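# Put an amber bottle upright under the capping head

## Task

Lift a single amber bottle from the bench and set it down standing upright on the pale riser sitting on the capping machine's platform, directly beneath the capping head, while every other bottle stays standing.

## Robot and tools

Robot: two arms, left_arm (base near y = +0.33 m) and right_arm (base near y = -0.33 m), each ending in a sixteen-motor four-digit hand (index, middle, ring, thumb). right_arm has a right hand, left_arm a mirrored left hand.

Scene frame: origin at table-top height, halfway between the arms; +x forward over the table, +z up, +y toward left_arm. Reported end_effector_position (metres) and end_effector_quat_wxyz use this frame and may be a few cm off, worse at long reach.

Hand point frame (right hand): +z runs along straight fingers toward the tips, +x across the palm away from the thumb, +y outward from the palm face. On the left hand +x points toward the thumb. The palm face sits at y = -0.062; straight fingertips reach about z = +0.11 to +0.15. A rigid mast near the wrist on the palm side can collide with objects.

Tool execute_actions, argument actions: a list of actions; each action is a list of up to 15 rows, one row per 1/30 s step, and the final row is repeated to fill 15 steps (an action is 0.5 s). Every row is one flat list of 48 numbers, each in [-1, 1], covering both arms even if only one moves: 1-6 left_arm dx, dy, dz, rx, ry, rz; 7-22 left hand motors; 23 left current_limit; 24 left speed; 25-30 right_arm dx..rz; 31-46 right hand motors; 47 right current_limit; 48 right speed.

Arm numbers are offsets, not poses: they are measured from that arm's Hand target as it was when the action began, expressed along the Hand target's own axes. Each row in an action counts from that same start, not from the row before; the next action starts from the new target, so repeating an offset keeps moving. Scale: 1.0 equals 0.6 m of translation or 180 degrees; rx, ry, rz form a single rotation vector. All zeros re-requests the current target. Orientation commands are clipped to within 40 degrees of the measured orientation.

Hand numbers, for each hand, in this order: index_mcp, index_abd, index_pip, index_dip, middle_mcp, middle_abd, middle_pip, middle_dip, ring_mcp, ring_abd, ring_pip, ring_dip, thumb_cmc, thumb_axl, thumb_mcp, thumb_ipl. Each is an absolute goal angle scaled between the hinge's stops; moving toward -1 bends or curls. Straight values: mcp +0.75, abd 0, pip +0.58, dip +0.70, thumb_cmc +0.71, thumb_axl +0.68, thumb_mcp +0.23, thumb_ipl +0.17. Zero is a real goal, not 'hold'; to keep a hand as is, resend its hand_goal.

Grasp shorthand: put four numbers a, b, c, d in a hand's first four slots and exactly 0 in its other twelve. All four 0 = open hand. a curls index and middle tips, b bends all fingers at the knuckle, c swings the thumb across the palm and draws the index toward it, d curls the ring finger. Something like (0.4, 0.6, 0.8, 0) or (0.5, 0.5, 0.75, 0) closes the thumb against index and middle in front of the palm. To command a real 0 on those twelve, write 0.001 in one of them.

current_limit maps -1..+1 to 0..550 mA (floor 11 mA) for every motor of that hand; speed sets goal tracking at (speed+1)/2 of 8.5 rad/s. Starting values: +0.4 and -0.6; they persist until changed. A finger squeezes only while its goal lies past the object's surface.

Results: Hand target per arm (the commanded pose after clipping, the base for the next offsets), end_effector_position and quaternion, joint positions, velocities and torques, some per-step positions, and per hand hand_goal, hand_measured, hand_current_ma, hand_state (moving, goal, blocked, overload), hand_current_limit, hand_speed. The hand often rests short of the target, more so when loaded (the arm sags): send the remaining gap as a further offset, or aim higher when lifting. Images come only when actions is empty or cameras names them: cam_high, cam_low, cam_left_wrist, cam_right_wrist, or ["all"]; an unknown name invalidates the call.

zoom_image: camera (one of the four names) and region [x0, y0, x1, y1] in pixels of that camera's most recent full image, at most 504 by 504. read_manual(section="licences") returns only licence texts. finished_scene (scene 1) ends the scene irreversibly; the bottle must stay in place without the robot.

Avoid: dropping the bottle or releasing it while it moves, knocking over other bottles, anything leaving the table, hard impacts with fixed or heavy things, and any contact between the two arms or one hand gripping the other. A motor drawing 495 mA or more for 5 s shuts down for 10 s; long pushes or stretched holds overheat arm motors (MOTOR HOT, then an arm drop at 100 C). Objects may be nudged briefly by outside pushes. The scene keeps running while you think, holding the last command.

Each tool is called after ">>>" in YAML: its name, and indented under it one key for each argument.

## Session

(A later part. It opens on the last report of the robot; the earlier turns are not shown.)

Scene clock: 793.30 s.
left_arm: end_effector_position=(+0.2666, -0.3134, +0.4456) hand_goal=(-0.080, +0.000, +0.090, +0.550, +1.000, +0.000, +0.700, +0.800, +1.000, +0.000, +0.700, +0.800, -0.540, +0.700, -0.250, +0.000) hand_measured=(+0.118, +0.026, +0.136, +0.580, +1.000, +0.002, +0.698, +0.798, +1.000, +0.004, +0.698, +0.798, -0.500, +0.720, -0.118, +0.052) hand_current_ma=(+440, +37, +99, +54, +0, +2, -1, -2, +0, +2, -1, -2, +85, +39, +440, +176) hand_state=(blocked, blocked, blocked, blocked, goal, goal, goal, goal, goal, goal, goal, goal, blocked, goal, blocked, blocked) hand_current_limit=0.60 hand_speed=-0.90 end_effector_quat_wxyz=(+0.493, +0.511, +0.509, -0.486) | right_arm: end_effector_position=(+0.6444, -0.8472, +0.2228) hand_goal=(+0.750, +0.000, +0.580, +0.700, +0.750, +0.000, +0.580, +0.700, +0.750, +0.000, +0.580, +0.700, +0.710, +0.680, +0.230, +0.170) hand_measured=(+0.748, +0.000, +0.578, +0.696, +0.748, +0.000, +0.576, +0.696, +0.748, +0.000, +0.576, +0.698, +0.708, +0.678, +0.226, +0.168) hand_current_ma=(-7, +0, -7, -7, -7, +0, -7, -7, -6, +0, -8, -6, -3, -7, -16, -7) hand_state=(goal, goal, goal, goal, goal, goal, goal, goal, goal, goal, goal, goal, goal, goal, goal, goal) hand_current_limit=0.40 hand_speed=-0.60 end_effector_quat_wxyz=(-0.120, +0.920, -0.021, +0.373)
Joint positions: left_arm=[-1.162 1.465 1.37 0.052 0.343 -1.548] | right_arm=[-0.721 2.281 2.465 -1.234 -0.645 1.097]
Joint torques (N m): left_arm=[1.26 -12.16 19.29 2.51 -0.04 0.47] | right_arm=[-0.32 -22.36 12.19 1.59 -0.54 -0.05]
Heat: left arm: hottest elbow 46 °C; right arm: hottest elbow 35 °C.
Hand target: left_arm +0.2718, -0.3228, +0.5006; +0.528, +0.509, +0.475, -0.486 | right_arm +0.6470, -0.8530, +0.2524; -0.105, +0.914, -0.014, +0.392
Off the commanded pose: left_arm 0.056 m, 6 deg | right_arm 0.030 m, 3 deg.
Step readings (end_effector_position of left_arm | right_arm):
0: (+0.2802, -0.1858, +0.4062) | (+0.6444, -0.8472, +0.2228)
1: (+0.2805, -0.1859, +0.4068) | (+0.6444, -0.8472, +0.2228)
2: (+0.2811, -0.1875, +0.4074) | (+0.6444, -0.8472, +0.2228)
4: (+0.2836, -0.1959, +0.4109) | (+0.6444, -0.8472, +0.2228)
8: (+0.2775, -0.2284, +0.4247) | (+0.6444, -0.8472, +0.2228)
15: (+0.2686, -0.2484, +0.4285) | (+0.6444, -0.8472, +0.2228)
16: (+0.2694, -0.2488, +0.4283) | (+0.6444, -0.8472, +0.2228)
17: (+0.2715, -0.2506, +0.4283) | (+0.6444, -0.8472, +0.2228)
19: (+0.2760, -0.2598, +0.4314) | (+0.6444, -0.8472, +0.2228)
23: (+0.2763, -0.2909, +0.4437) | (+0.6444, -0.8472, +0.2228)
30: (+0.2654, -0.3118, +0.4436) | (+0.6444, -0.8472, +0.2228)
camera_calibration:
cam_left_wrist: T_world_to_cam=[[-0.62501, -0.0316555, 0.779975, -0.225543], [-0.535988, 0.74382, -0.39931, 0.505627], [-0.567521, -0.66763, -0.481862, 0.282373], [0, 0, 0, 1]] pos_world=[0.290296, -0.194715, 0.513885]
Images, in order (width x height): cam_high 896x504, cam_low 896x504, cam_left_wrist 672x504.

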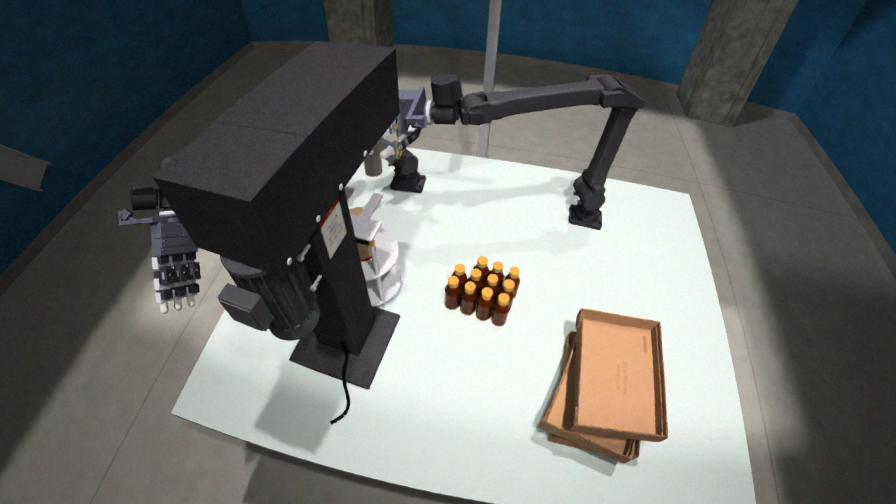

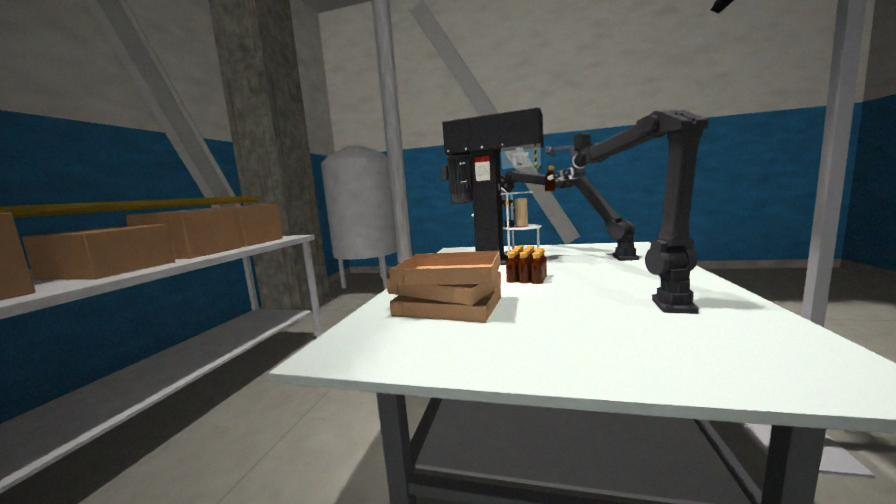

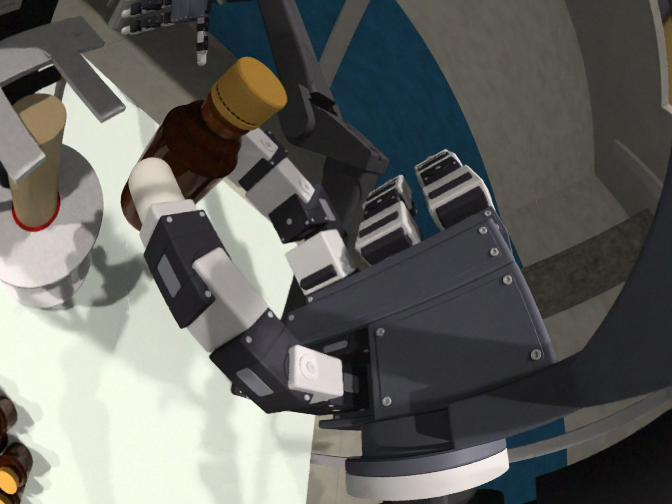

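>>> execute_actions:
  actions:
    - [[0.0425,0.0668,0.0227,0,0,-0.0137,-0.08,0,0.09,0.55,1.0,0,0.7,0.8,1.0,0,0.7,0.8,-0.54,0.7,-0.25,0.0,0.6,-0.9,0,0,0,0,0,0,0,0,0,0,0,0,0,0,0,0,0,0,0,0,0,0,0.4,-0.6]]
  cameras: ["cam_high","cam_low","cam_left_wrist"]

>>> zoom_image:
  camera: "cam_low"
  region: [495, 150, 575, 235]

>>> zoom_image:
  camera: "cam_high"
  region: [335, 130, 415, 220]

>>> zoom_image:
  camera: "cam_left_wrist"
  region: [0, 0, 336, 252]

Scene clock: 853.03 s.
left_arm: end_effector_position=(+0.2855, -0.3285, +0.4314) hand_goal=(-0.080, +0.000, +0.090, +0.550, +1.000, +0.000, +0.700, +0.800, +1.000, +0.000, +0.700, +0.800, -0.540, +0.700, -0.250, +0.000) hand_measured=(+0.118, +0.026, +0.136, +0.580, +0.998, +0.004, +0.698, +0.798, +0.998, +0.004, +0.698, +0.798, -0.498, +0.720, -0.118, +0.050) hand_current_ma=(+440, +39, +102, +54, -1, +2, -1, -2, -1, +2, -1, -2, +90, +42, +440, +173) hand_state=(blocked, blocked, blocked, blocked, goal, goal, goal, goal, goal, goal, goal, goal, blocked, blocked, blocked, blocked) hand_current_limit=0.60 hand_speed=-0.90 end_effector_quat_wxyz=(+0.483, +0.523, +0.505, -0.488) | right_arm: end_effector_position=(+0.6444, -0.8472, +0.2228) hand_goal=(+0.750, +0.000, +0.580, +0.700, +0.750, +0.000, +0.580, +0.700, +0.750, +0.000, +0.580, +0.700, +0.710, +0.680, +0.230, +0.170) hand_measured=(+0.748, +0.000, +0.578, +0.696, +0.748, +0.000, +0.576, +0.696, +0.748, +0.000, +0.576, +0.698, +0.708, +0.678, +0.226, +0.168) hand_current_ma=(-7, +0, -7, -7, -7, +0, -7, -7, -6, +0, -8, -6, -3, -7, -16, -7) hand_state=(goal, goal, goal, goal, goal, goal, goal, goal, goal, goal, goal, goal, goal, goal, goal, goal) hand_current_limit=0.40 hand_speed=-0.60 end_effector_quat_wxyz=(-0.120, +0.920, -0.021, +0.373)
Joint positions: left_arm=[-1.128 1.522 1.405 0.055 0.405 -1.534] | right_arm=[-0.721 2.281 2.465 -1.234 -0.645 1.097]
Joint torques (N m): left_arm=[4.01 -12.4 18.03 3.9 0.26 -0.02] | right_arm=[-0.21 -22.42 12.18 1.63 -0.54 -0.05]
Heat: left arm: hottest elbow 56 °C; right arm: hottest elbow 35 °C.
Hand target: left_arm +0.3112, -0.3310, +0.4772; +0.518, +0.499, +0.485, -0.497 (last step not sent: back at the drive's target) | right_arm +0.6470, -0.8530, +0.2524; -0.105, +0.914, -0.014, +0.392
Off the commanded pose: left_arm 0.056 m, 5 deg | right_arm 0.030 m, 3 deg.
previous command not reached (left arm): moving toward its pose would have brought a part of the arm too close to another arm.
Step readings (end_effector_position of left_arm | right_arm):
0: (+0.2666, -0.3134, +0.4456) | (+0.6444, -0.8472, +0.2228)
1: (+0.2664, -0.3136, +0.4456) | (+0.6444, -0.8472, +0.2228)
2: (+0.2665, -0.3148, +0.4447) | (+0.6444, -0.8472, +0.2228)
4: (+0.2690, -0.3193, +0.4435) | (+0.6444, -0.8472, +0.2228)
8: (+0.2859, -0.3258, +0.4348) | (+0.6444, -0.8472, +0.2228)
9: (+0.2859, -0.3270, +0.4330) | (+0.6444, -0.8472, +0.2228) HELD (not all sent) left_arm
12: (+0.2856, -0.3284, +0.4313) | (+0.6444, -0.8472, +0.2228) HELD (not all sent) left_arm
15: (+0.2855, -0.3285, +0.4313) | (+0.6444, -0.8472, +0.2228) HELD (not all sent) left_arm
HELD (not all sent) left_arm: steps 9 and 12 to 15.
pose unreachable (left arm): on one or more control steps of this call, first in action 0 (counted from 0), this arm could not follow its commanded pose, so it was not sent that pose on those steps. On the call's last step it was still not sent that pose. It may still have moved: this result reports where it is.
cause: moving toward the commanded pose would bring a part of the arm too close to another arm (a part of this arm just beyond joint 6 (wrist roll) and a part of the right arm just beyond its joint 2 (shoulder), at the place that arm is still heading or pushing toward).
camera_calibration:
cam_left_wrist: T_world_to_cam=[[-0.629069, -0.0261499, 0.776909, -0.198839], [-0.512924, 0.764947, -0.389571, 0.517514], [-0.584107, -0.643562, -0.494618, 0.294435], [0, 0, 0, 1]] pos_world=[0.312343, -0.211583, 0.501721]
Images, in order (width x height): cam_high 896x504, cam_low 896x504, cam_left_wrist 672x504.

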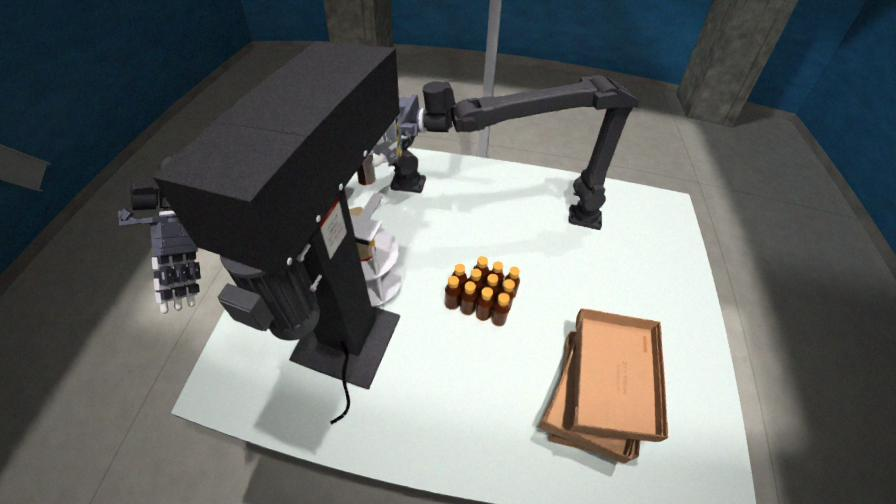

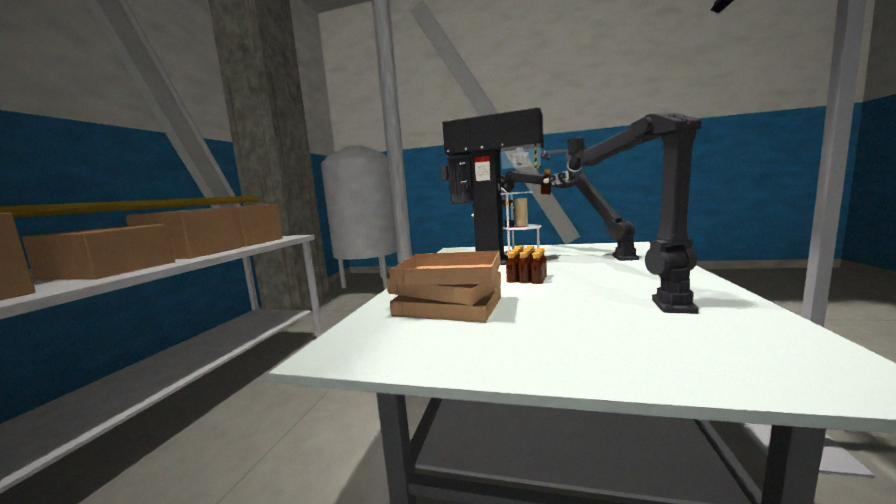

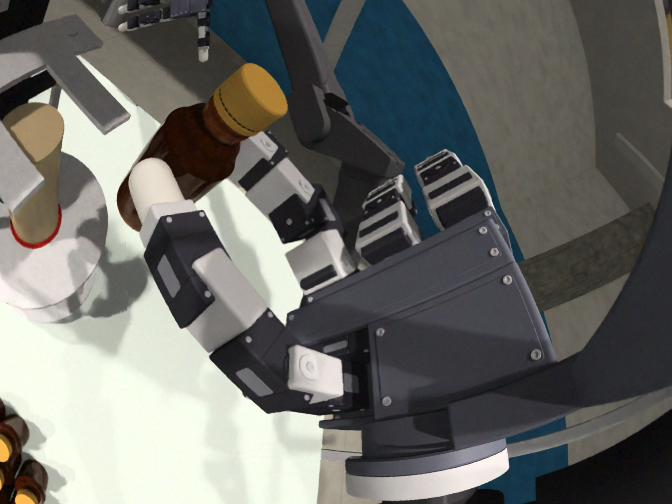

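Scaled by 5.929 from the camera's 896x504 image, which has a finer 1280x720 frame.

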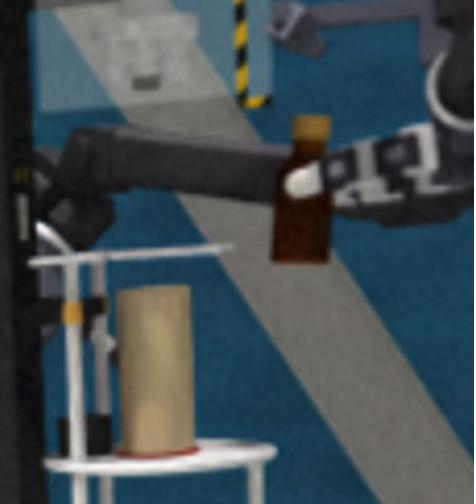

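Scaled by 5.600 from the camera's 896x504 image, which has a finer 1280x720 frame.

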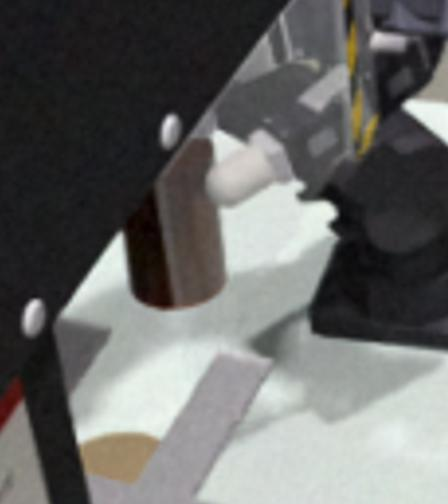

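Scaled by 1.500 from the camera's 672x504 image, which has a finer 960x720 frame.

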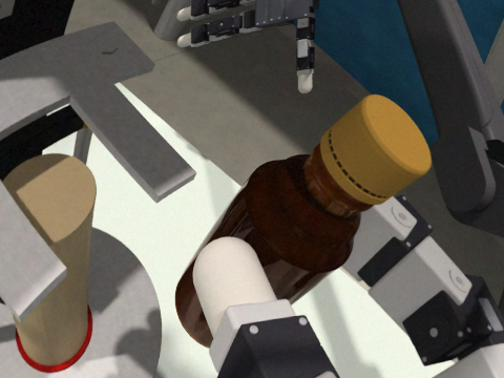

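>>> execute_actions:
  actions:
    - [[0,0,0,0,0,0,-0.08,0,0.09,0.55,1.0,0,0.7,0.8,1.0,0,0.7,0.8,-0.54,0.7,-0.25,0.0,0.6,-0.9,-0.0452,0.0878,-0.0745,-0.0198,0.0056,0.0187,0,0,0,0,0,0,0,0,0,0,0,0,0,0,0,0,0.4,-0.6]]
    - [[0,0,0,0,0,0,-0.08,0,0.09,0.55,1.0,0,0.7,0.8,1.0,0,0.7,0.8,-0.54,0.7,-0.25,0.0,0.6,-0.9,-0.0452,0.0878,-0.0745,-0.0198,0.0056,0.0187,0,0,0,0,0,0,0,0,0,0,0,0,0,0,0,0,0.4,-0.6]]
    - [[0,0,0,0,0,0,-0.08,0,0.09,0.55,1.0,0,0.7,0.8,1.0,0,0.7,0.8,-0.54,0.7,-0.25,0.0,0.6,-0.9,-0.0452,0.0878,-0.0745,-0.0198,0.0056,0.0187,0,0,0,0,0,0,0,0,0,0,0,0,0,0,0,0,0.4,-0.6]]
    - [[0,0,0,0,0,0,-0.08,0,0.09,0.55,1.0,0,0.7,0.8,1.0,0,0.7,0.8,-0.54,0.7,-0.25,0.0,0.6,-0.9,-0.0452,0.0878,-0.0745,-0.0198,0.0056,0.0187,0,0,0,0,0,0,0,0,0,0,0,0,0,0,0,0,0.4,-0.6]]
  cameras: ["cam_low","cam_left_wrist"]

Scene clock: 884.87 s.
left_arm: end_effector_position=(+0.2855, -0.3285, +0.4317) hand_goal=(-0.080, +0.000, +0.090, +0.550, +1.000, +0.000, +0.700, +0.800, +1.000, +0.000, +0.700, +0.800, -0.540, +0.700, -0.250, +0.000) hand_measured=(+0.118, +0.026, +0.136, +0.580, +0.998, +0.004, +0.698, +0.798, +0.998, +0.004, +0.698, +0.798, -0.498, +0.720, -0.118, +0.050) hand_current_ma=(+440, +39, +102, +54, -1, +2, -1, -2, -1, +2, -1, -2, +90, +42, +440, +173) hand_state=(blocked, blocked, blocked, blocked, goal, goal, goal, goal, goal, goal, goal, goal, blocked, blocked, blocked, blocked) hand_current_limit=0.60 hand_speed=-0.90 end_effector_quat_wxyz=(+0.483, +0.523, +0.504, -0.488) | right_arm: end_effector_position=(+0.4226, -1.0488, +0.2228) hand_goal=(+0.750, +0.000, +0.580, +0.700, +0.750, +0.000, +0.580, +0.700, +0.750, +0.000, +0.580, +0.700, +0.710, +0.680, +0.230, +0.170) hand_measured=(+0.748, +0.000, +0.578, +0.696, +0.748, +0.000, +0.576, +0.696, +0.748, +0.000, +0.576, +0.698, +0.708, +0.678, +0.226, +0.168) hand_current_ma=(-7, +0, -7, -7, -7, +0, -7, -7, -6, +0, -8, -6, -3, -7, -16, -7) hand_state=(goal, goal, goal, goal, goal, goal, goal, goal, goal, goal, goal, goal, goal, goal, goal, goal) hand_current_limit=0.40 hand_speed=-0.60 end_effector_quat_wxyz=(-0.052, +0.902, -0.184, +0.388)
Joint positions: left_arm=[-1.128 1.522 1.405 0.057 0.405 -1.534] | right_arm=[-1.078 2.281 2.465 -1.234 -0.645 1.097]
Joint torques (N m): left_arm=[3.37 -12.22 17.91 3.93 0.25 0] | right_arm=[-0.09 -22.36 12.38 1.54 -0.55 -0.05]
Heat: left arm: hottest elbow 55 °C; right arm: hottest elbow 35 °C.
Hand target: left_arm +0.3111, -0.3310, +0.4773; +0.518, +0.499, +0.485, -0.497 | right_arm +0.4284, -1.0519, +0.2521; -0.036, +0.898, -0.172, +0.404
Off the commanded pose: left_arm 0.052 m, 5 deg | right_arm 0.030 m, 3 deg.
held back during your reply time (left arm), on 390 control steps: a part of the arm was too close to another arm, or the arm's last command would have brought one too close.
Step readings (end_effector_position of left_arm | right_arm):
0: (+0.2855, -0.3285, +0.4317) | (+0.6444, -0.8472, +0.2228)
1: (+0.2855, -0.3285, +0.4317) | (+0.6442, -0.8474, +0.2228) HELD (not all sent) left_arm
2: (+0.2855, -0.3285, +0.4317) | (+0.6417, -0.8507, +0.2228) HELD (not all sent) left_arm
4: (+0.2855, -0.3285, +0.4317) | (+0.6384, -0.8549, +0.2229)
8: (+0.2855, -0.3285, +0.4317) | (+0.6197, -0.8779, +0.2229)
15: (+0.2855, -0.3285, +0.4317) | (+0.5843, -0.9173, +0.2228)
16: (+0.2855, -0.3285, +0.4317) | (+0.5820, -0.9196, +0.2228)
17: (+0.2855, -0.3285, +0.4317) | (+0.5800, -0.9217, +0.2228)
19: (+0.2855, -0.3285, +0.4317) | (+0.5753, -0.9264, +0.2228)
23: (+0.2855, -0.3285, +0.4317) | (+0.5632, -0.9385, +0.2228)
30: (+0.2855, -0.3285, +0.4317) | (+0.5388, -0.9613, +0.2228)
31: (+0.2855, -0.3285, +0.4317) | (+0.5366, -0.9633, +0.2228)
32: (+0.2855, -0.3285, +0.4317) | (+0.5337, -0.9658, +0.2228)
34: (+0.2855, -0.3285, +0.4317) | (+0.5279, -0.9709, +0.2228)
38: (+0.2855, -0.3285, +0.4317) | (+0.5094, -0.9865, +0.2228)
45: (+0.2855, -0.3285, +0.4317) | (+0.4777, -1.0112, +0.2228)
46: (+0.2855, -0.3285, +0.4317) | (+0.4756, -1.0128, +0.2228)
47: (+0.2855, -0.3285, +0.4317) | (+0.4730, -1.0147, +0.2228)
49: (+0.2855, -0.3285, +0.4317) | (+0.4678, -1.0184, +0.2228)
53: (+0.2855, -0.3285, +0.4317) | (+0.4507, -1.0305, +0.2228)
60: (+0.2855, -0.3285, +0.4317) | (+0.4185, -1.0513, +0.2228)
HELD (not all sent) left_arm: steps 1 to 3.
pose unreachable (left arm): on one or more control steps of this call, first in action 0 (counted from 0), this arm could not follow its commanded pose, so it was not sent that pose on those steps. It may still have moved: this result reports where it is.
cause: moving toward the commanded pose would bring a part of the arm too close to another arm (a part of this arm just beyond joint 6 (wrist roll) and a part of the right arm just beyond its joint 2 (shoulder), at the place that arm is still heading or pushing toward).
camera_calibration:
cam_left_wrist: T_world_to_cam=[[-0.629428, -0.0250065, 0.776656, -0.198575], [-0.512391, 0.764762, -0.390635, 0.517868], [-0.584188, -0.643828, -0.494176, 0.294223], [0, 0, 0, 1]] pos_world=[0.312244, -0.211582, 0.50192]
Images, in order (width x height): cam_low 896x504, cam_left_wrist 672x504.

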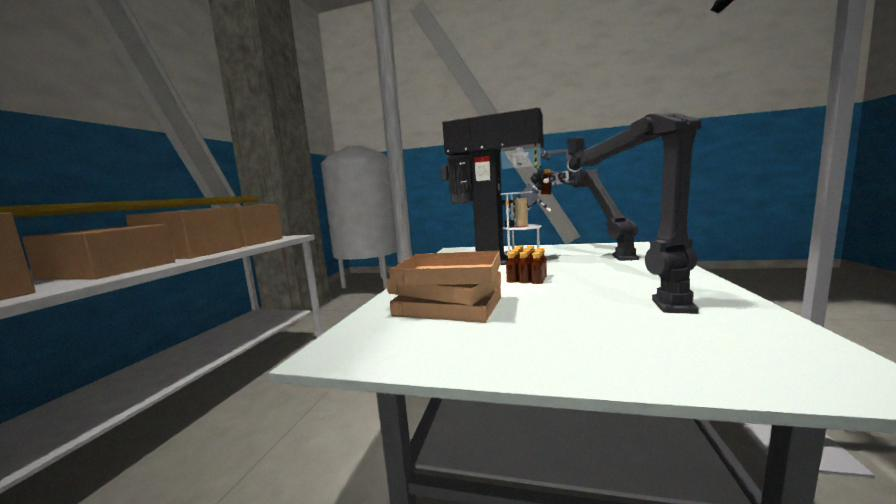

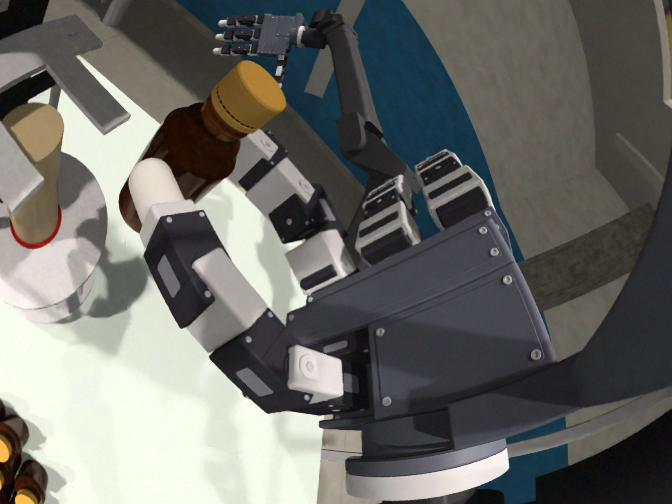

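>>> execute_actions:
  actions: []

Scene clock: 898.20 s.
left_arm: end_effector_position=(+0.2855, -0.3285, +0.4317) hand_goal=(-0.080, +0.000, +0.090, +0.550, +1.000, +0.000, +0.700, +0.800, +1.000, +0.000, +0.700, +0.800, -0.540, +0.700, -0.250, +0.000) hand_measured=(+0.118, +0.026, +0.136, +0.580, +0.998, +0.004, +0.698, +0.798, +0.998, +0.004, +0.698, +0.798, -0.498, +0.720, -0.118, +0.050) hand_current_ma=(+440, +39, +102, +54, -1, +2, -1, -2, -1, +2, -1, -2, +90, +42, +440, +173) hand_state=(blocked, blocked, blocked, blocked, goal, goal, goal, goal, goal, goal, goal, goal, blocked, blocked, blocked, blocked) hand_current_limit=0.60 hand_speed=-0.90 end_effector_quat_wxyz=(+0.483, +0.523, +0.504, -0.488) | right_arm: end_effector_position=(+0.4226, -1.0488, +0.2228) hand_goal=(+0.750, +0.000, +0.580, +0.700, +0.750, +0.000, +0.580, +0.700, +0.750, +0.000, +0.580, +0.700, +0.710, +0.680, +0.230, +0.170) hand_measured=(+0.748, +0.000, +0.578, +0.696, +0.748, +0.000, +0.576, +0.696, +0.748, +0.000, +0.576, +0.698, +0.708, +0.678, +0.226, +0.168) hand_current_ma=(-7, +0, -7, -7, -7, +0, -7, -7, -6, +0, -8, -6, -3, -7, -16, -7) hand_state=(goal, goal, goal, goal, goal, goal, goal, goal, goal, goal, goal, goal, goal, goal, goal, goal) hand_current_limit=0.40 hand_speed=-0.60 end_effector_quat_wxyz=(-0.052, +0.902, -0.184, +0.388)
Joint positions: left_arm=[-1.128 1.522 1.405 0.057 0.405 -1.534] | right_arm=[-1.078 2.281 2.465 -1.234 -0.645 1.097]
Joint velocities: within noise
Joint torques (N m): left_arm=[3.78 -12.63 17.89 4 0.28 0.01] | right_arm=[0.32 -22.36 12.38 1.54 -0.55 -0.05]
Heat: left arm: hottest elbow 55 °C; right arm: hottest elbow 35 °C.
Hand target: left_arm +0.3111, -0.3310, +0.4773; +0.518, +0.499, +0.485, -0.497 | right_arm +0.4284, -1.0519, +0.2521; -0.036, +0.898, -0.172, +0.404
Off the commanded pose: left_arm 0.052 m, 5 deg | right_arm 0.030 m, 3 deg.
camera_calibration:
cam_left_wrist: T_world_to_cam=[[-0.629428, -0.0250065, 0.776656, -0.198575], [-0.512391, 0.764762, -0.390635, 0.517868], [-0.584188, -0.643828, -0.494176, 0.294223], [0, 0, 0, 1]] pos_world=[0.312244, -0.211582, 0.50192]
cam_right_wrist: T_world_to_cam=[[-0.656304, -0.346366, -0.670295, 0.0978403], [-0.668569, 0.678723, 0.303893, 0.881576], [0.349687, 0.647584, -0.677018, 0.802763], [0, 0, 0, 1]] pos_world=[0.372891, -1.08431, 0.341163]

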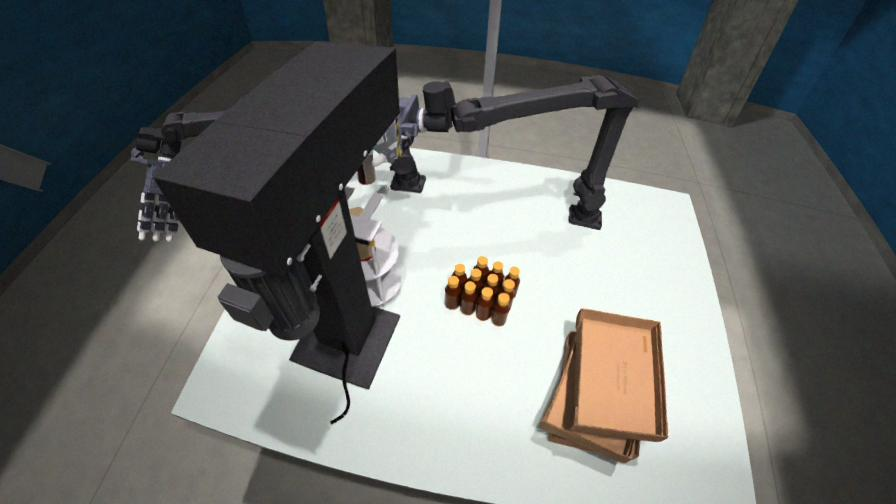

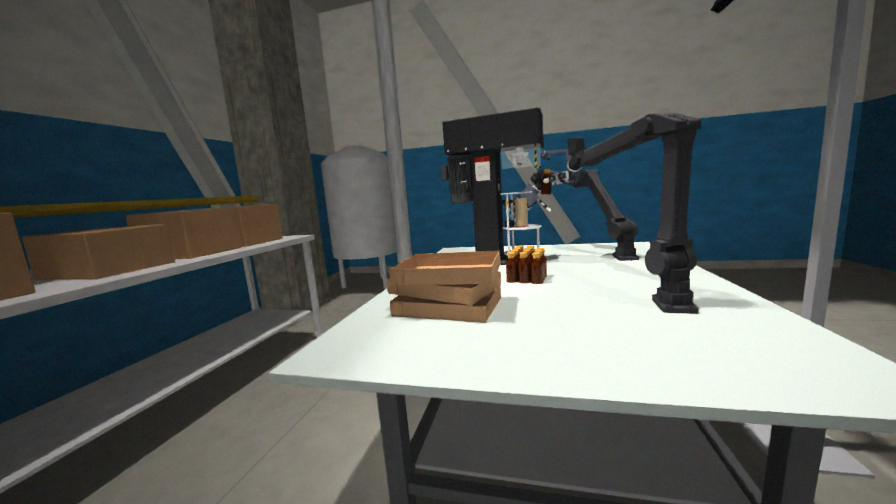

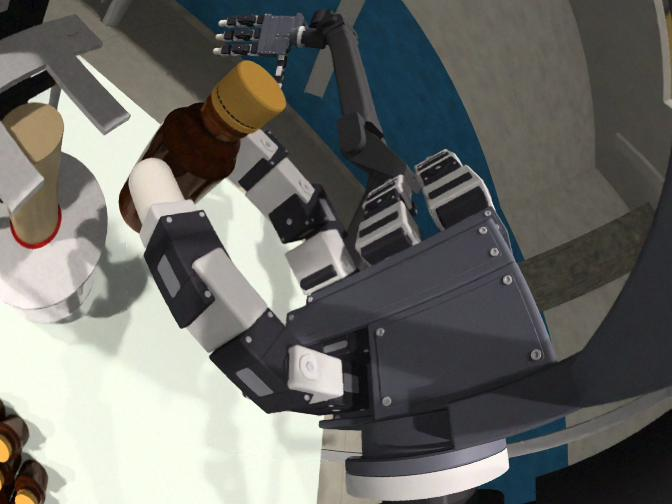

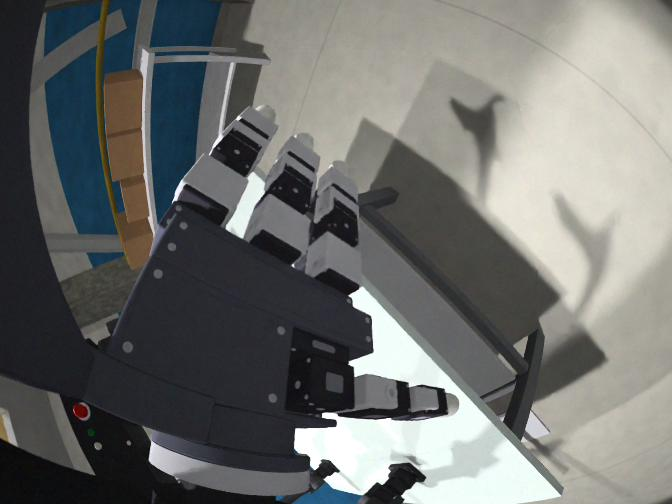

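>>> zoom_image:
  camera: "cam_low"
  region: [490, 140, 600, 250]

>>> zoom_image:
  camera: "cam_high"
  region: [310, 140, 450, 280]

>>> zoom_image:
  camera: "cam_left_wrist"
  region: [0, 0, 320, 320]

Scaled by 4.582 from the camera's 896x504 image, which has a finer 1280x720 frame.

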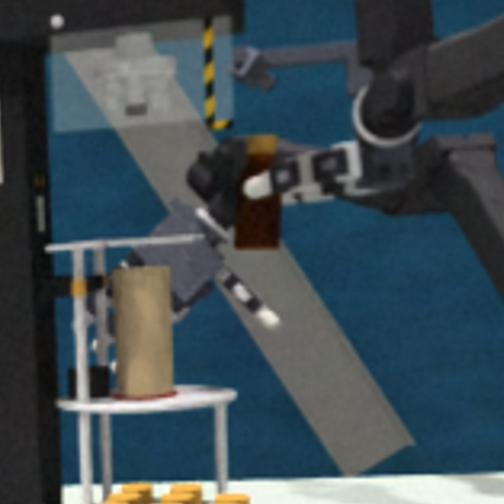

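Scaled by 3.600 from the camera's 896x504 image, which has a finer 1280x720 frame.

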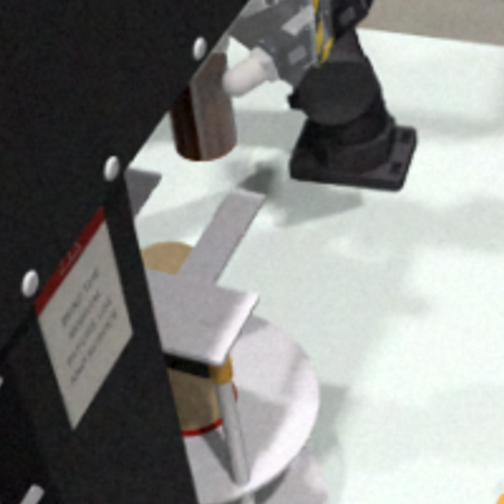

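Scaled by 1.575 from the camera's 672x504 image, which has a finer 960x720 frame.

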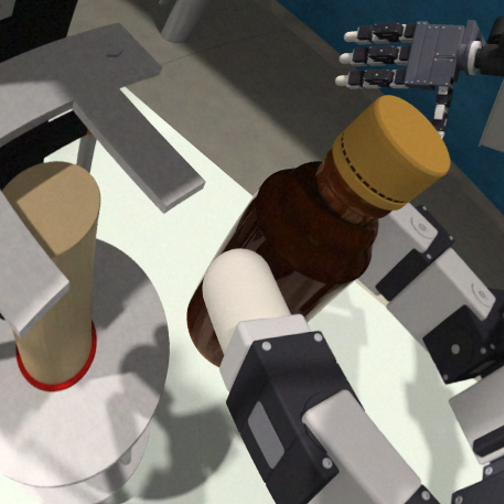

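>>> zoom_image:
  camera: "cam_low"
  region: [530, 160, 560, 200]

>>> zoom_image:
  camera: "cam_low"
  region: [505, 185, 565, 235]

Scaled by 12.600 from the camera's 896x504 image, which has a finer 1280x720 frame.

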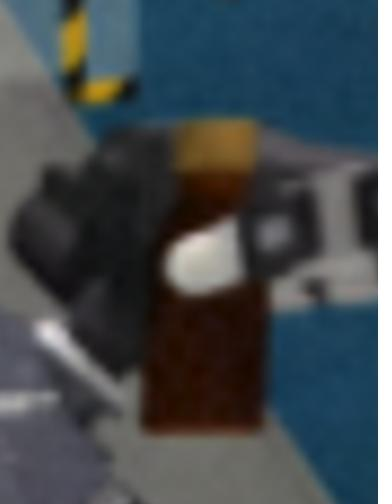

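Scaled by 8.400 from the camera's 896x504 image, which has a finer 1280x720 frame.

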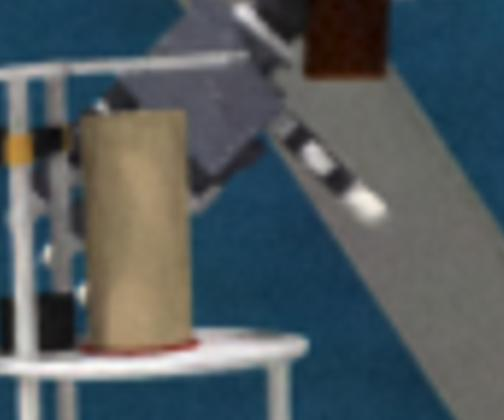

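>>> zoom_image:
  camera: "cam_high"
  region: [335, 150, 395, 240]

Scaled by 5.600 from the camera's 896x504 image, which has a finer 1280x720 frame.

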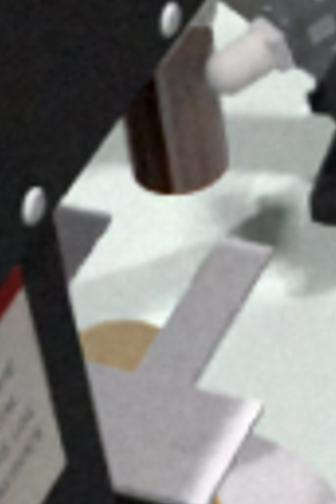

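>>> zoom_image:
  camera: "cam_left_wrist"
  region: [0, 0, 150, 260]

>>> zoom_image:
  camera: "cam_left_wrist"
  region: [100, 40, 300, 260]

Scaled by 1.938 from the camera's 672x504 image, which has a finer 960x720 frame.

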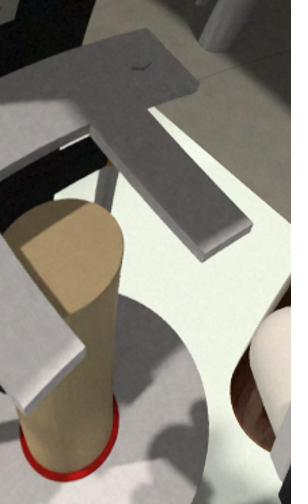

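Scaled by 2.291 from the camera's 672x504 image, which has a finer 960x720 frame.

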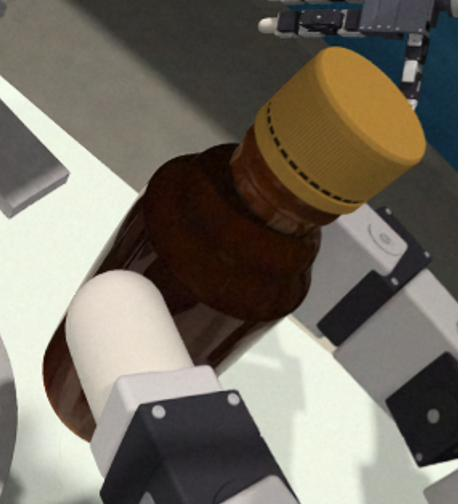

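>>> execute_actions:
  actions:
    - [[-0.0014,0.0251,-0.0009,0,0,-0.0055,-0.08,0,0.09,0.55,1.0,0,0.7,0.8,1.0,0,0.7,0.8,-0.54,0.7,-0.25,0.0,0.6,-0.9,0,0,0,0,0,0,0,0,0,0,0,0,0,0,0,0,0,0,0,0,0,0,0.4,-0.6]]
    - [[-0.0014,0.0251,-0.0009,0,0,-0.0055,-0.08,0,0.09,0.55,1.0,0,0.7,0.8,1.0,0,0.7,0.8,-0.54,0.7,-0.25,0.0,0.6,-0.9,0,0,0,0,0,0,0,0,0,0,0,0,0,0,0,0,0,0,0,0,0,0,0.4,-0.6]]
    - [[-0.0014,0.0251,-0.0009,0,0,-0.0055,-0.08,0,0.09,0.55,1.0,0,0.7,0.8,1.0,0,0.7,0.8,-0.54,0.7,-0.25,0.0,0.6,-0.9,0,0,0,0,0,0,0,0,0,0,0,0,0,0,0,0,0,0,0,0,0,0,0.4,-0.6]]
  cameras: ["cam_low", "cam_high", "cam_left_wrist"]

Scene clock: 971.53 s.
left_arm: end_effector_position=(+0.2800, -0.3311, +0.4324) hand_goal=(-0.080, +0.000, +0.090, +0.550, +1.000, +0.000, +0.700, +0.800, +1.000, +0.000, +0.700, +0.800, -0.540, +0.700, -0.250, +0.000) hand_measured=(+0.118, +0.026, +0.136, +0.580, +0.998, +0.004, +0.698, +0.798, +0.998, +0.004, +0.698, +0.798, -0.498, +0.720, -0.118, +0.050) hand_current_ma=(+440, +39, +102, +54, -1, +2, -1, -2, -1, +2, -1, -2, +90, +42, +440, +173) hand_state=(blocked, blocked, blocked, blocked, goal, goal, goal, goal, goal, goal, goal, goal, blocked, blocked, blocked, blocked) hand_current_limit=0.60 hand_speed=-0.90 end_effector_quat_wxyz=(+0.468, +0.532, +0.493, -0.506) | right_arm: end_effector_position=(+0.4226, -1.0488, +0.2228) hand_goal=(+0.750, +0.000, +0.580, +0.700, +0.750, +0.000, +0.580, +0.700, +0.750, +0.000, +0.580, +0.700, +0.710, +0.680, +0.230, +0.170) hand_measured=(+0.748, +0.000, +0.578, +0.696, +0.748, +0.000, +0.576, +0.696, +0.748, +0.000, +0.576, +0.698, +0.708, +0.678, +0.226, +0.168) hand_current_ma=(-7, +0, -7, -7, -7, +0, -7, -7, -6, +0, -8, -6, -3, -7, -16, -7) hand_state=(goal, goal, goal, goal, goal, goal, goal, goal, goal, goal, goal, goal, goal, goal, goal, goal) hand_current_limit=0.40 hand_speed=-0.60 end_effector_quat_wxyz=(-0.052, +0.902, -0.184, +0.388)
Joint positions: left_arm=[-1.119 1.522 1.408 0.057 0.468 -1.546] | right_arm=[-1.078 2.281 2.465 -1.234 -0.645 1.097]
Joint torques (N m): left_arm=[10.17 -10.7 21.56 3.41 0.83 -0.32] | right_arm=[0.26 -22.36 12.36 1.52 -0.55 -0.05]
Heat: left arm: hottest elbow 58 °C; right arm: hottest elbow 36 °C.
Hand target: left_arm +0.3561, -0.3291, +0.4806; +0.505, +0.487, +0.498, -0.510 | right_arm +0.4284, -1.0519, +0.2521; -0.036, +0.898, -0.172, +0.404
Off the commanded pose: left_arm 0.090 m, 7 deg | right_arm 0.030 m, 3 deg.
Step readings (end_effector_position of left_arm | right_arm):
0: (+0.2855, -0.3285, +0.4317) | (+0.4226, -1.0488, +0.2228)
1: (+0.2854, -0.3286, +0.4317) | (+0.4226, -1.0488, +0.2228)
2: (+0.2848, -0.3288, +0.4317) | (+0.4226, -1.0488, +0.2228)
4: (+0.2834, -0.3295, +0.4316) | (+0.4226, -1.0488, +0.2228)
8: (+0.2828, -0.3298, +0.4315) | (+0.4226, -1.0488, +0.2228)
15: (+0.2826, -0.3299, +0.4315) | (+0.4226, -1.0488, +0.2228)
16: (+0.2824, -0.3299, +0.4315) | (+0.4226, -1.0488, +0.2228)
17: (+0.2828, -0.3298, +0.4317) | (+0.4226, -1.0488, +0.2228)
19: (+0.2817, -0.3303, +0.4319) | (+0.4226, -1.0488, +0.2228)
23: (+0.2809, -0.3307, +0.4324) | (+0.4226, -1.0488, +0.2228)
30: (+0.2809, -0.3307, +0.4323) | (+0.4226, -1.0488, +0.2228)
31: (+0.2809, -0.3308, +0.4326) | (+0.4226, -1.0488, +0.2228)
32: (+0.2810, -0.3307, +0.4325) | (+0.4226, -1.0488, +0.2228)
34: (+0.2803, -0.3310, +0.4324) | (+0.4226, -1.0488, +0.2228)
38: (+0.2802, -0.3310, +0.4325) | (+0.4226, -1.0488, +0.2228)
45: (+0.2800, -0.3311, +0.4324) | (+0.4226, -1.0488, +0.2228)
camera_calibration:
cam_left_wrist: T_world_to_cam=[[-0.618987, 0.0108809, 0.785326, -0.19745], [-0.476253, 0.789898, -0.386323, 0.513608], [-0.62453, -0.613142, -0.483754, 0.306577], [0, 0, 0, 1]] pos_world=[0.313855, -0.215574, 0.501789]
Images, in order (width x height): cam_high 896x504, cam_low 896x504, cam_left_wrist 672x504.

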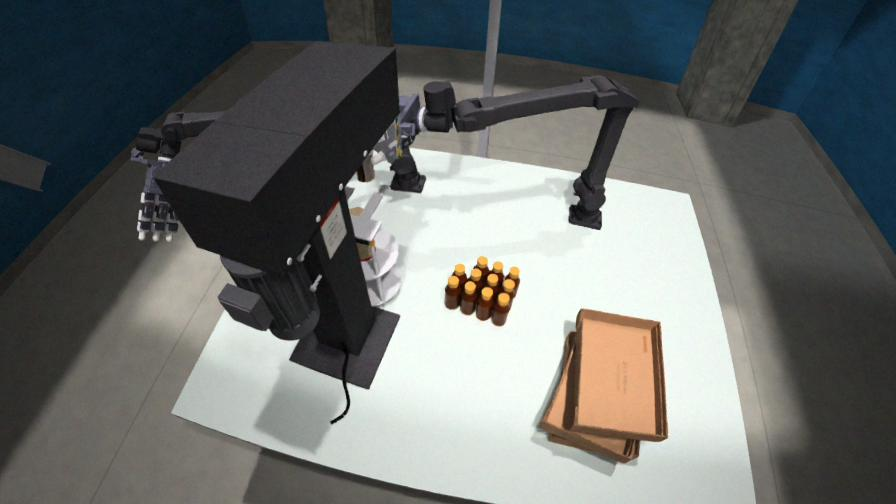

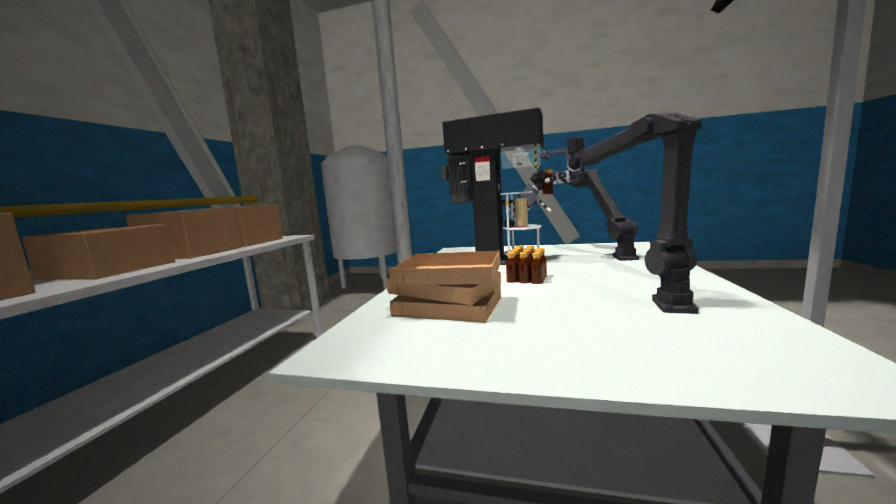

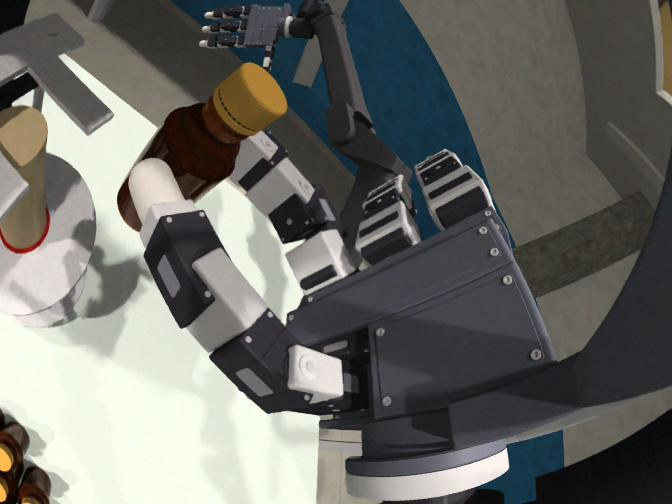

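>>> execute_actions:
  actions:
    - [[0,-0.045,0,0,0,0,-0.08,0,0.09,0.55,1.0,0,0.7,0.8,1.0,0,0.7,0.8,-0.54,0.7,-0.25,0.0,0.6,-0.9,0,0,0,0,0,0,0,0,0,0,0,0,0,0,0,0,0,0,0,0,0,0,0.4,-0.6]]
    - [[0,-0.045,0,0,0,0,-0.08,0,0.09,0.55,1.0,0,0.7,0.8,1.0,0,0.7,0.8,-0.54,0.7,-0.25,0.0,0.6,-0.9,0,0,0,0,0,0,0,0,0,0,0,0,0,0,0,0,0,0,0,0,0,0,0.4,-0.6]]
    - [[0,-0.045,0,0,0,0,-0.08,0,0.09,0.55,1.0,0,0.7,0.8,1.0,0,0.7,0.8,-0.54,0.7,-0.25,0.0,0.6,-0.9,0,0,0,0,0,0,0,0,0,0,0,0,0,0,0,0,0,0,0,0,0,0,0.4,-0.6]]
  cameras: ["cam_low", "cam_high", "cam_left_wrist"]

>>> zoom_image:
  camera: "cam_high"
  region: [340, 70, 480, 200]

>>> zoom_image:
  camera: "cam_low"
  region: [490, 130, 600, 210]

Scene clock: 1069.87 s.
left_arm: end_effector_position=(+0.2813, -0.3290, +0.4298) hand_goal=(-0.080, +0.000, +0.090, +0.550, +1.000, +0.000, +0.700, +0.800, +1.000, +0.000, +0.700, +0.800, -0.540, +0.700, -0.250, +0.000) hand_measured=(+0.118, +0.026, +0.136, +0.580, +0.998, +0.004, +0.698, +0.798, +0.998, +0.004, +0.698, +0.798, -0.498, +0.720, -0.118, +0.050) hand_current_ma=(+440, +39, +102, +54, -1, +2, -1, -2, -1, +2, -1, -2, +90, +42, +440, +173) hand_state=(blocked, blocked, blocked, blocked, goal, goal, goal, goal, goal, goal, goal, goal, blocked, blocked, blocked, blocked) hand_current_limit=0.60 hand_speed=-0.90 end_effector_quat_wxyz=(+0.476, +0.493, +0.531, -0.499) | right_arm: end_effector_position=(+0.4226, -1.0488, +0.2228) hand_goal=(+0.750, +0.000, +0.580, +0.700, +0.750, +0.000, +0.580, +0.700, +0.750, +0.000, +0.580, +0.700, +0.710, +0.680, +0.230, +0.170) hand_measured=(+0.748, +0.000, +0.578, +0.696, +0.748, +0.000, +0.576, +0.696, +0.748, +0.000, +0.576, +0.698, +0.708, +0.678, +0.226, +0.168) hand_current_ma=(-7, +0, -7, -7, -7, +0, -7, -7, -6, +0, -8, -6, -3, -7, -16, -7) hand_state=(goal, goal, goal, goal, goal, goal, goal, goal, goal, goal, goal, goal, goal, goal, goal, goal) hand_current_limit=0.40 hand_speed=-0.60 end_effector_quat_wxyz=(-0.052, +0.902, -0.184, +0.388)
Joint positions: left_arm=[-1.146 1.521 1.412 0.057 0.352 -1.613] | right_arm=[-1.078 2.281 2.465 -1.234 -0.645 1.097]
Joint torques (N m): left_arm=[-0.26 -14.1 16.21 3.17 -0.08 0.21] | right_arm=[0.26 -22.3 12.38 1.52 -0.54 -0.05]
Heat: left arm: hottest elbow 82 °C; right arm: hottest elbow 36 °C.
Hand target: left_arm +0.2752, -0.3295, +0.4820; +0.505, +0.487, +0.498, -0.510 | right_arm +0.4284, -1.0519, +0.2521; -0.036, +0.898, -0.172, +0.404
Off the commanded pose: left_arm 0.053 m, 5 deg | right_arm 0.030 m, 3 deg.
Step readings (end_effector_position of left_arm | right_arm):
0: (+0.2800, -0.3311, +0.4324) | (+0.4226, -1.0488, +0.2228)
1: (+0.2800, -0.3311, +0.4324) | (+0.4226, -1.0488, +0.2228)
2: (+0.2803, -0.3308, +0.4327) | (+0.4226, -1.0488, +0.2228)
4: (+0.2807, -0.3307, +0.4327) | (+0.4226, -1.0488, +0.2228)
8: (+0.2808, -0.3307, +0.4333) | (+0.4226, -1.0488, +0.2228)
15: (+0.2806, -0.3308, +0.4337) | (+0.4226, -1.0488, +0.2228)
16: (+0.2808, -0.3308, +0.4337) | (+0.4226, -1.0488, +0.2228)
17: (+0.2803, -0.3309, +0.4336) | (+0.4226, -1.0488, +0.2228)
19: (+0.2804, -0.3309, +0.4344) | (+0.4226, -1.0488, +0.2228)
23: (+0.2812, -0.3304, +0.4337) | (+0.4226, -1.0488, +0.2228)
30: (+0.2813, -0.3303, +0.4334) | (+0.4226, -1.0488, +0.2228)
31: (+0.2813, -0.3302, +0.4333) | (+0.4226, -1.0488, +0.2228)
32: (+0.2813, -0.3302, +0.4332) | (+0.4226, -1.0488, +0.2228)
34: (+0.2821, -0.3295, +0.4324) | (+0.4226, -1.0488, +0.2228)
38: (+0.2821, -0.3290, +0.4310) | (+0.4226, -1.0488, +0.2228)
45: (+0.2815, -0.3289, +0.4300) | (+0.4226, -1.0488, +0.2228)
camera_calibration:
cam_left_wrist: T_world_to_cam=[[-0.569694, -0.0445379, 0.820649, -0.241832], [-0.569408, 0.74143, -0.355044, 0.508379], [-0.592641, -0.66955, -0.447749, 0.264493], [0, 0, 0, 1]] pos_world=[0.308454, -0.210607, 0.497382]
Images, in order (width x height): cam_high 896x504, cam_low 896x504, cam_left_wrist 672x504.

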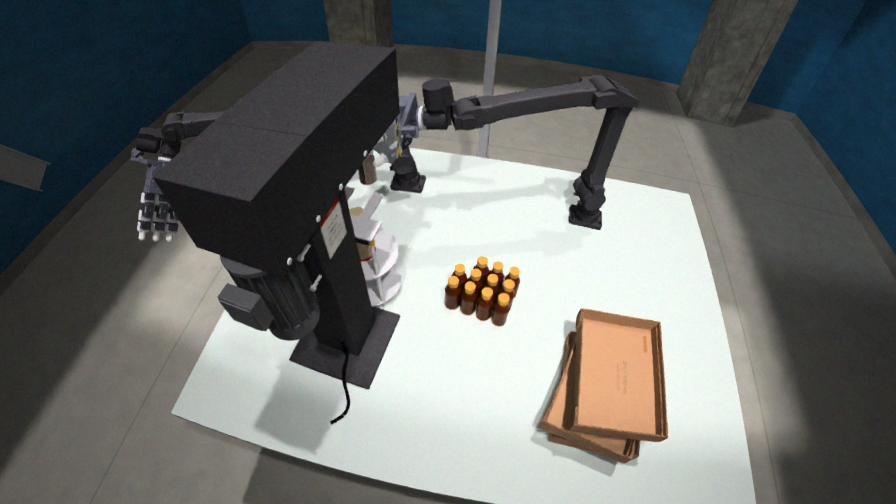

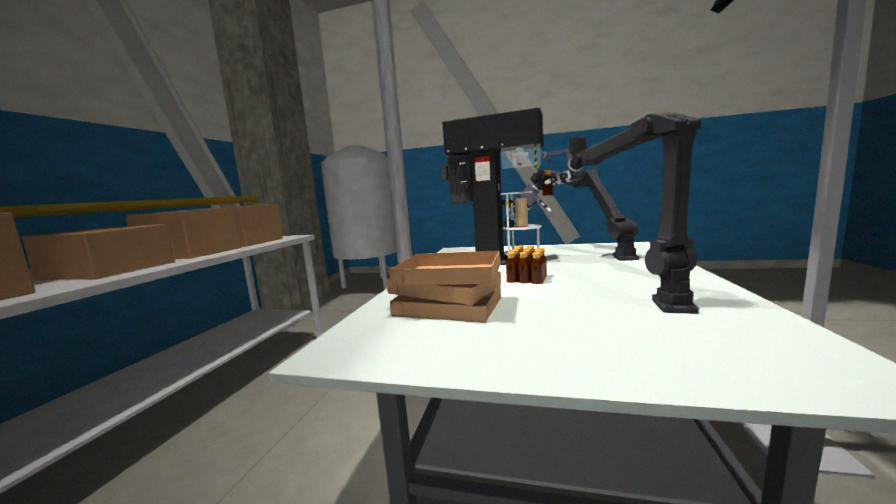

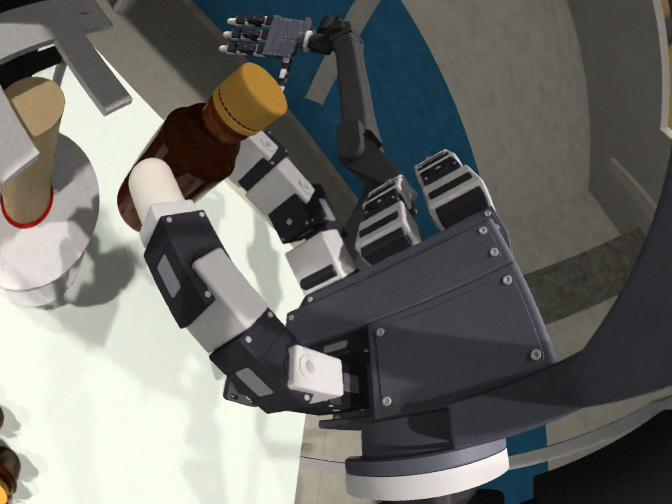

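Scaled by 3.600 from the camera's 896x504 image, which has a finer 1280x720 frame.

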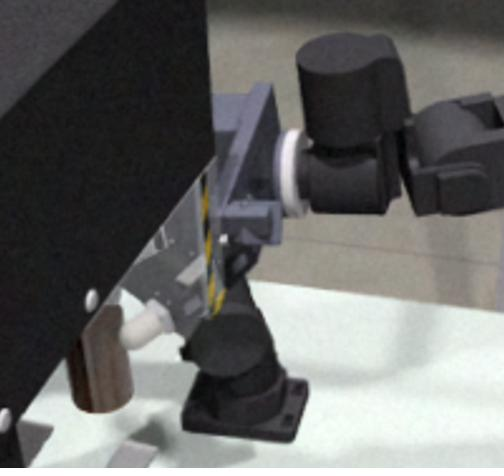

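Scaled by 4.582 from the camera's 896x504 image, which has a finer 1280x720 frame.

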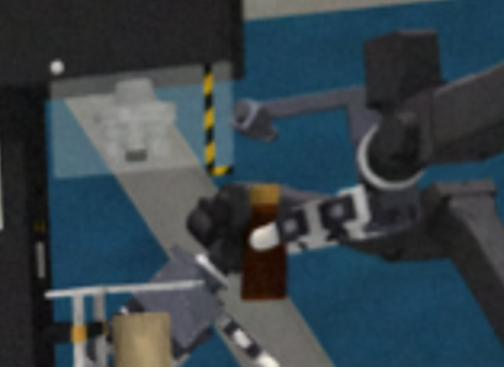

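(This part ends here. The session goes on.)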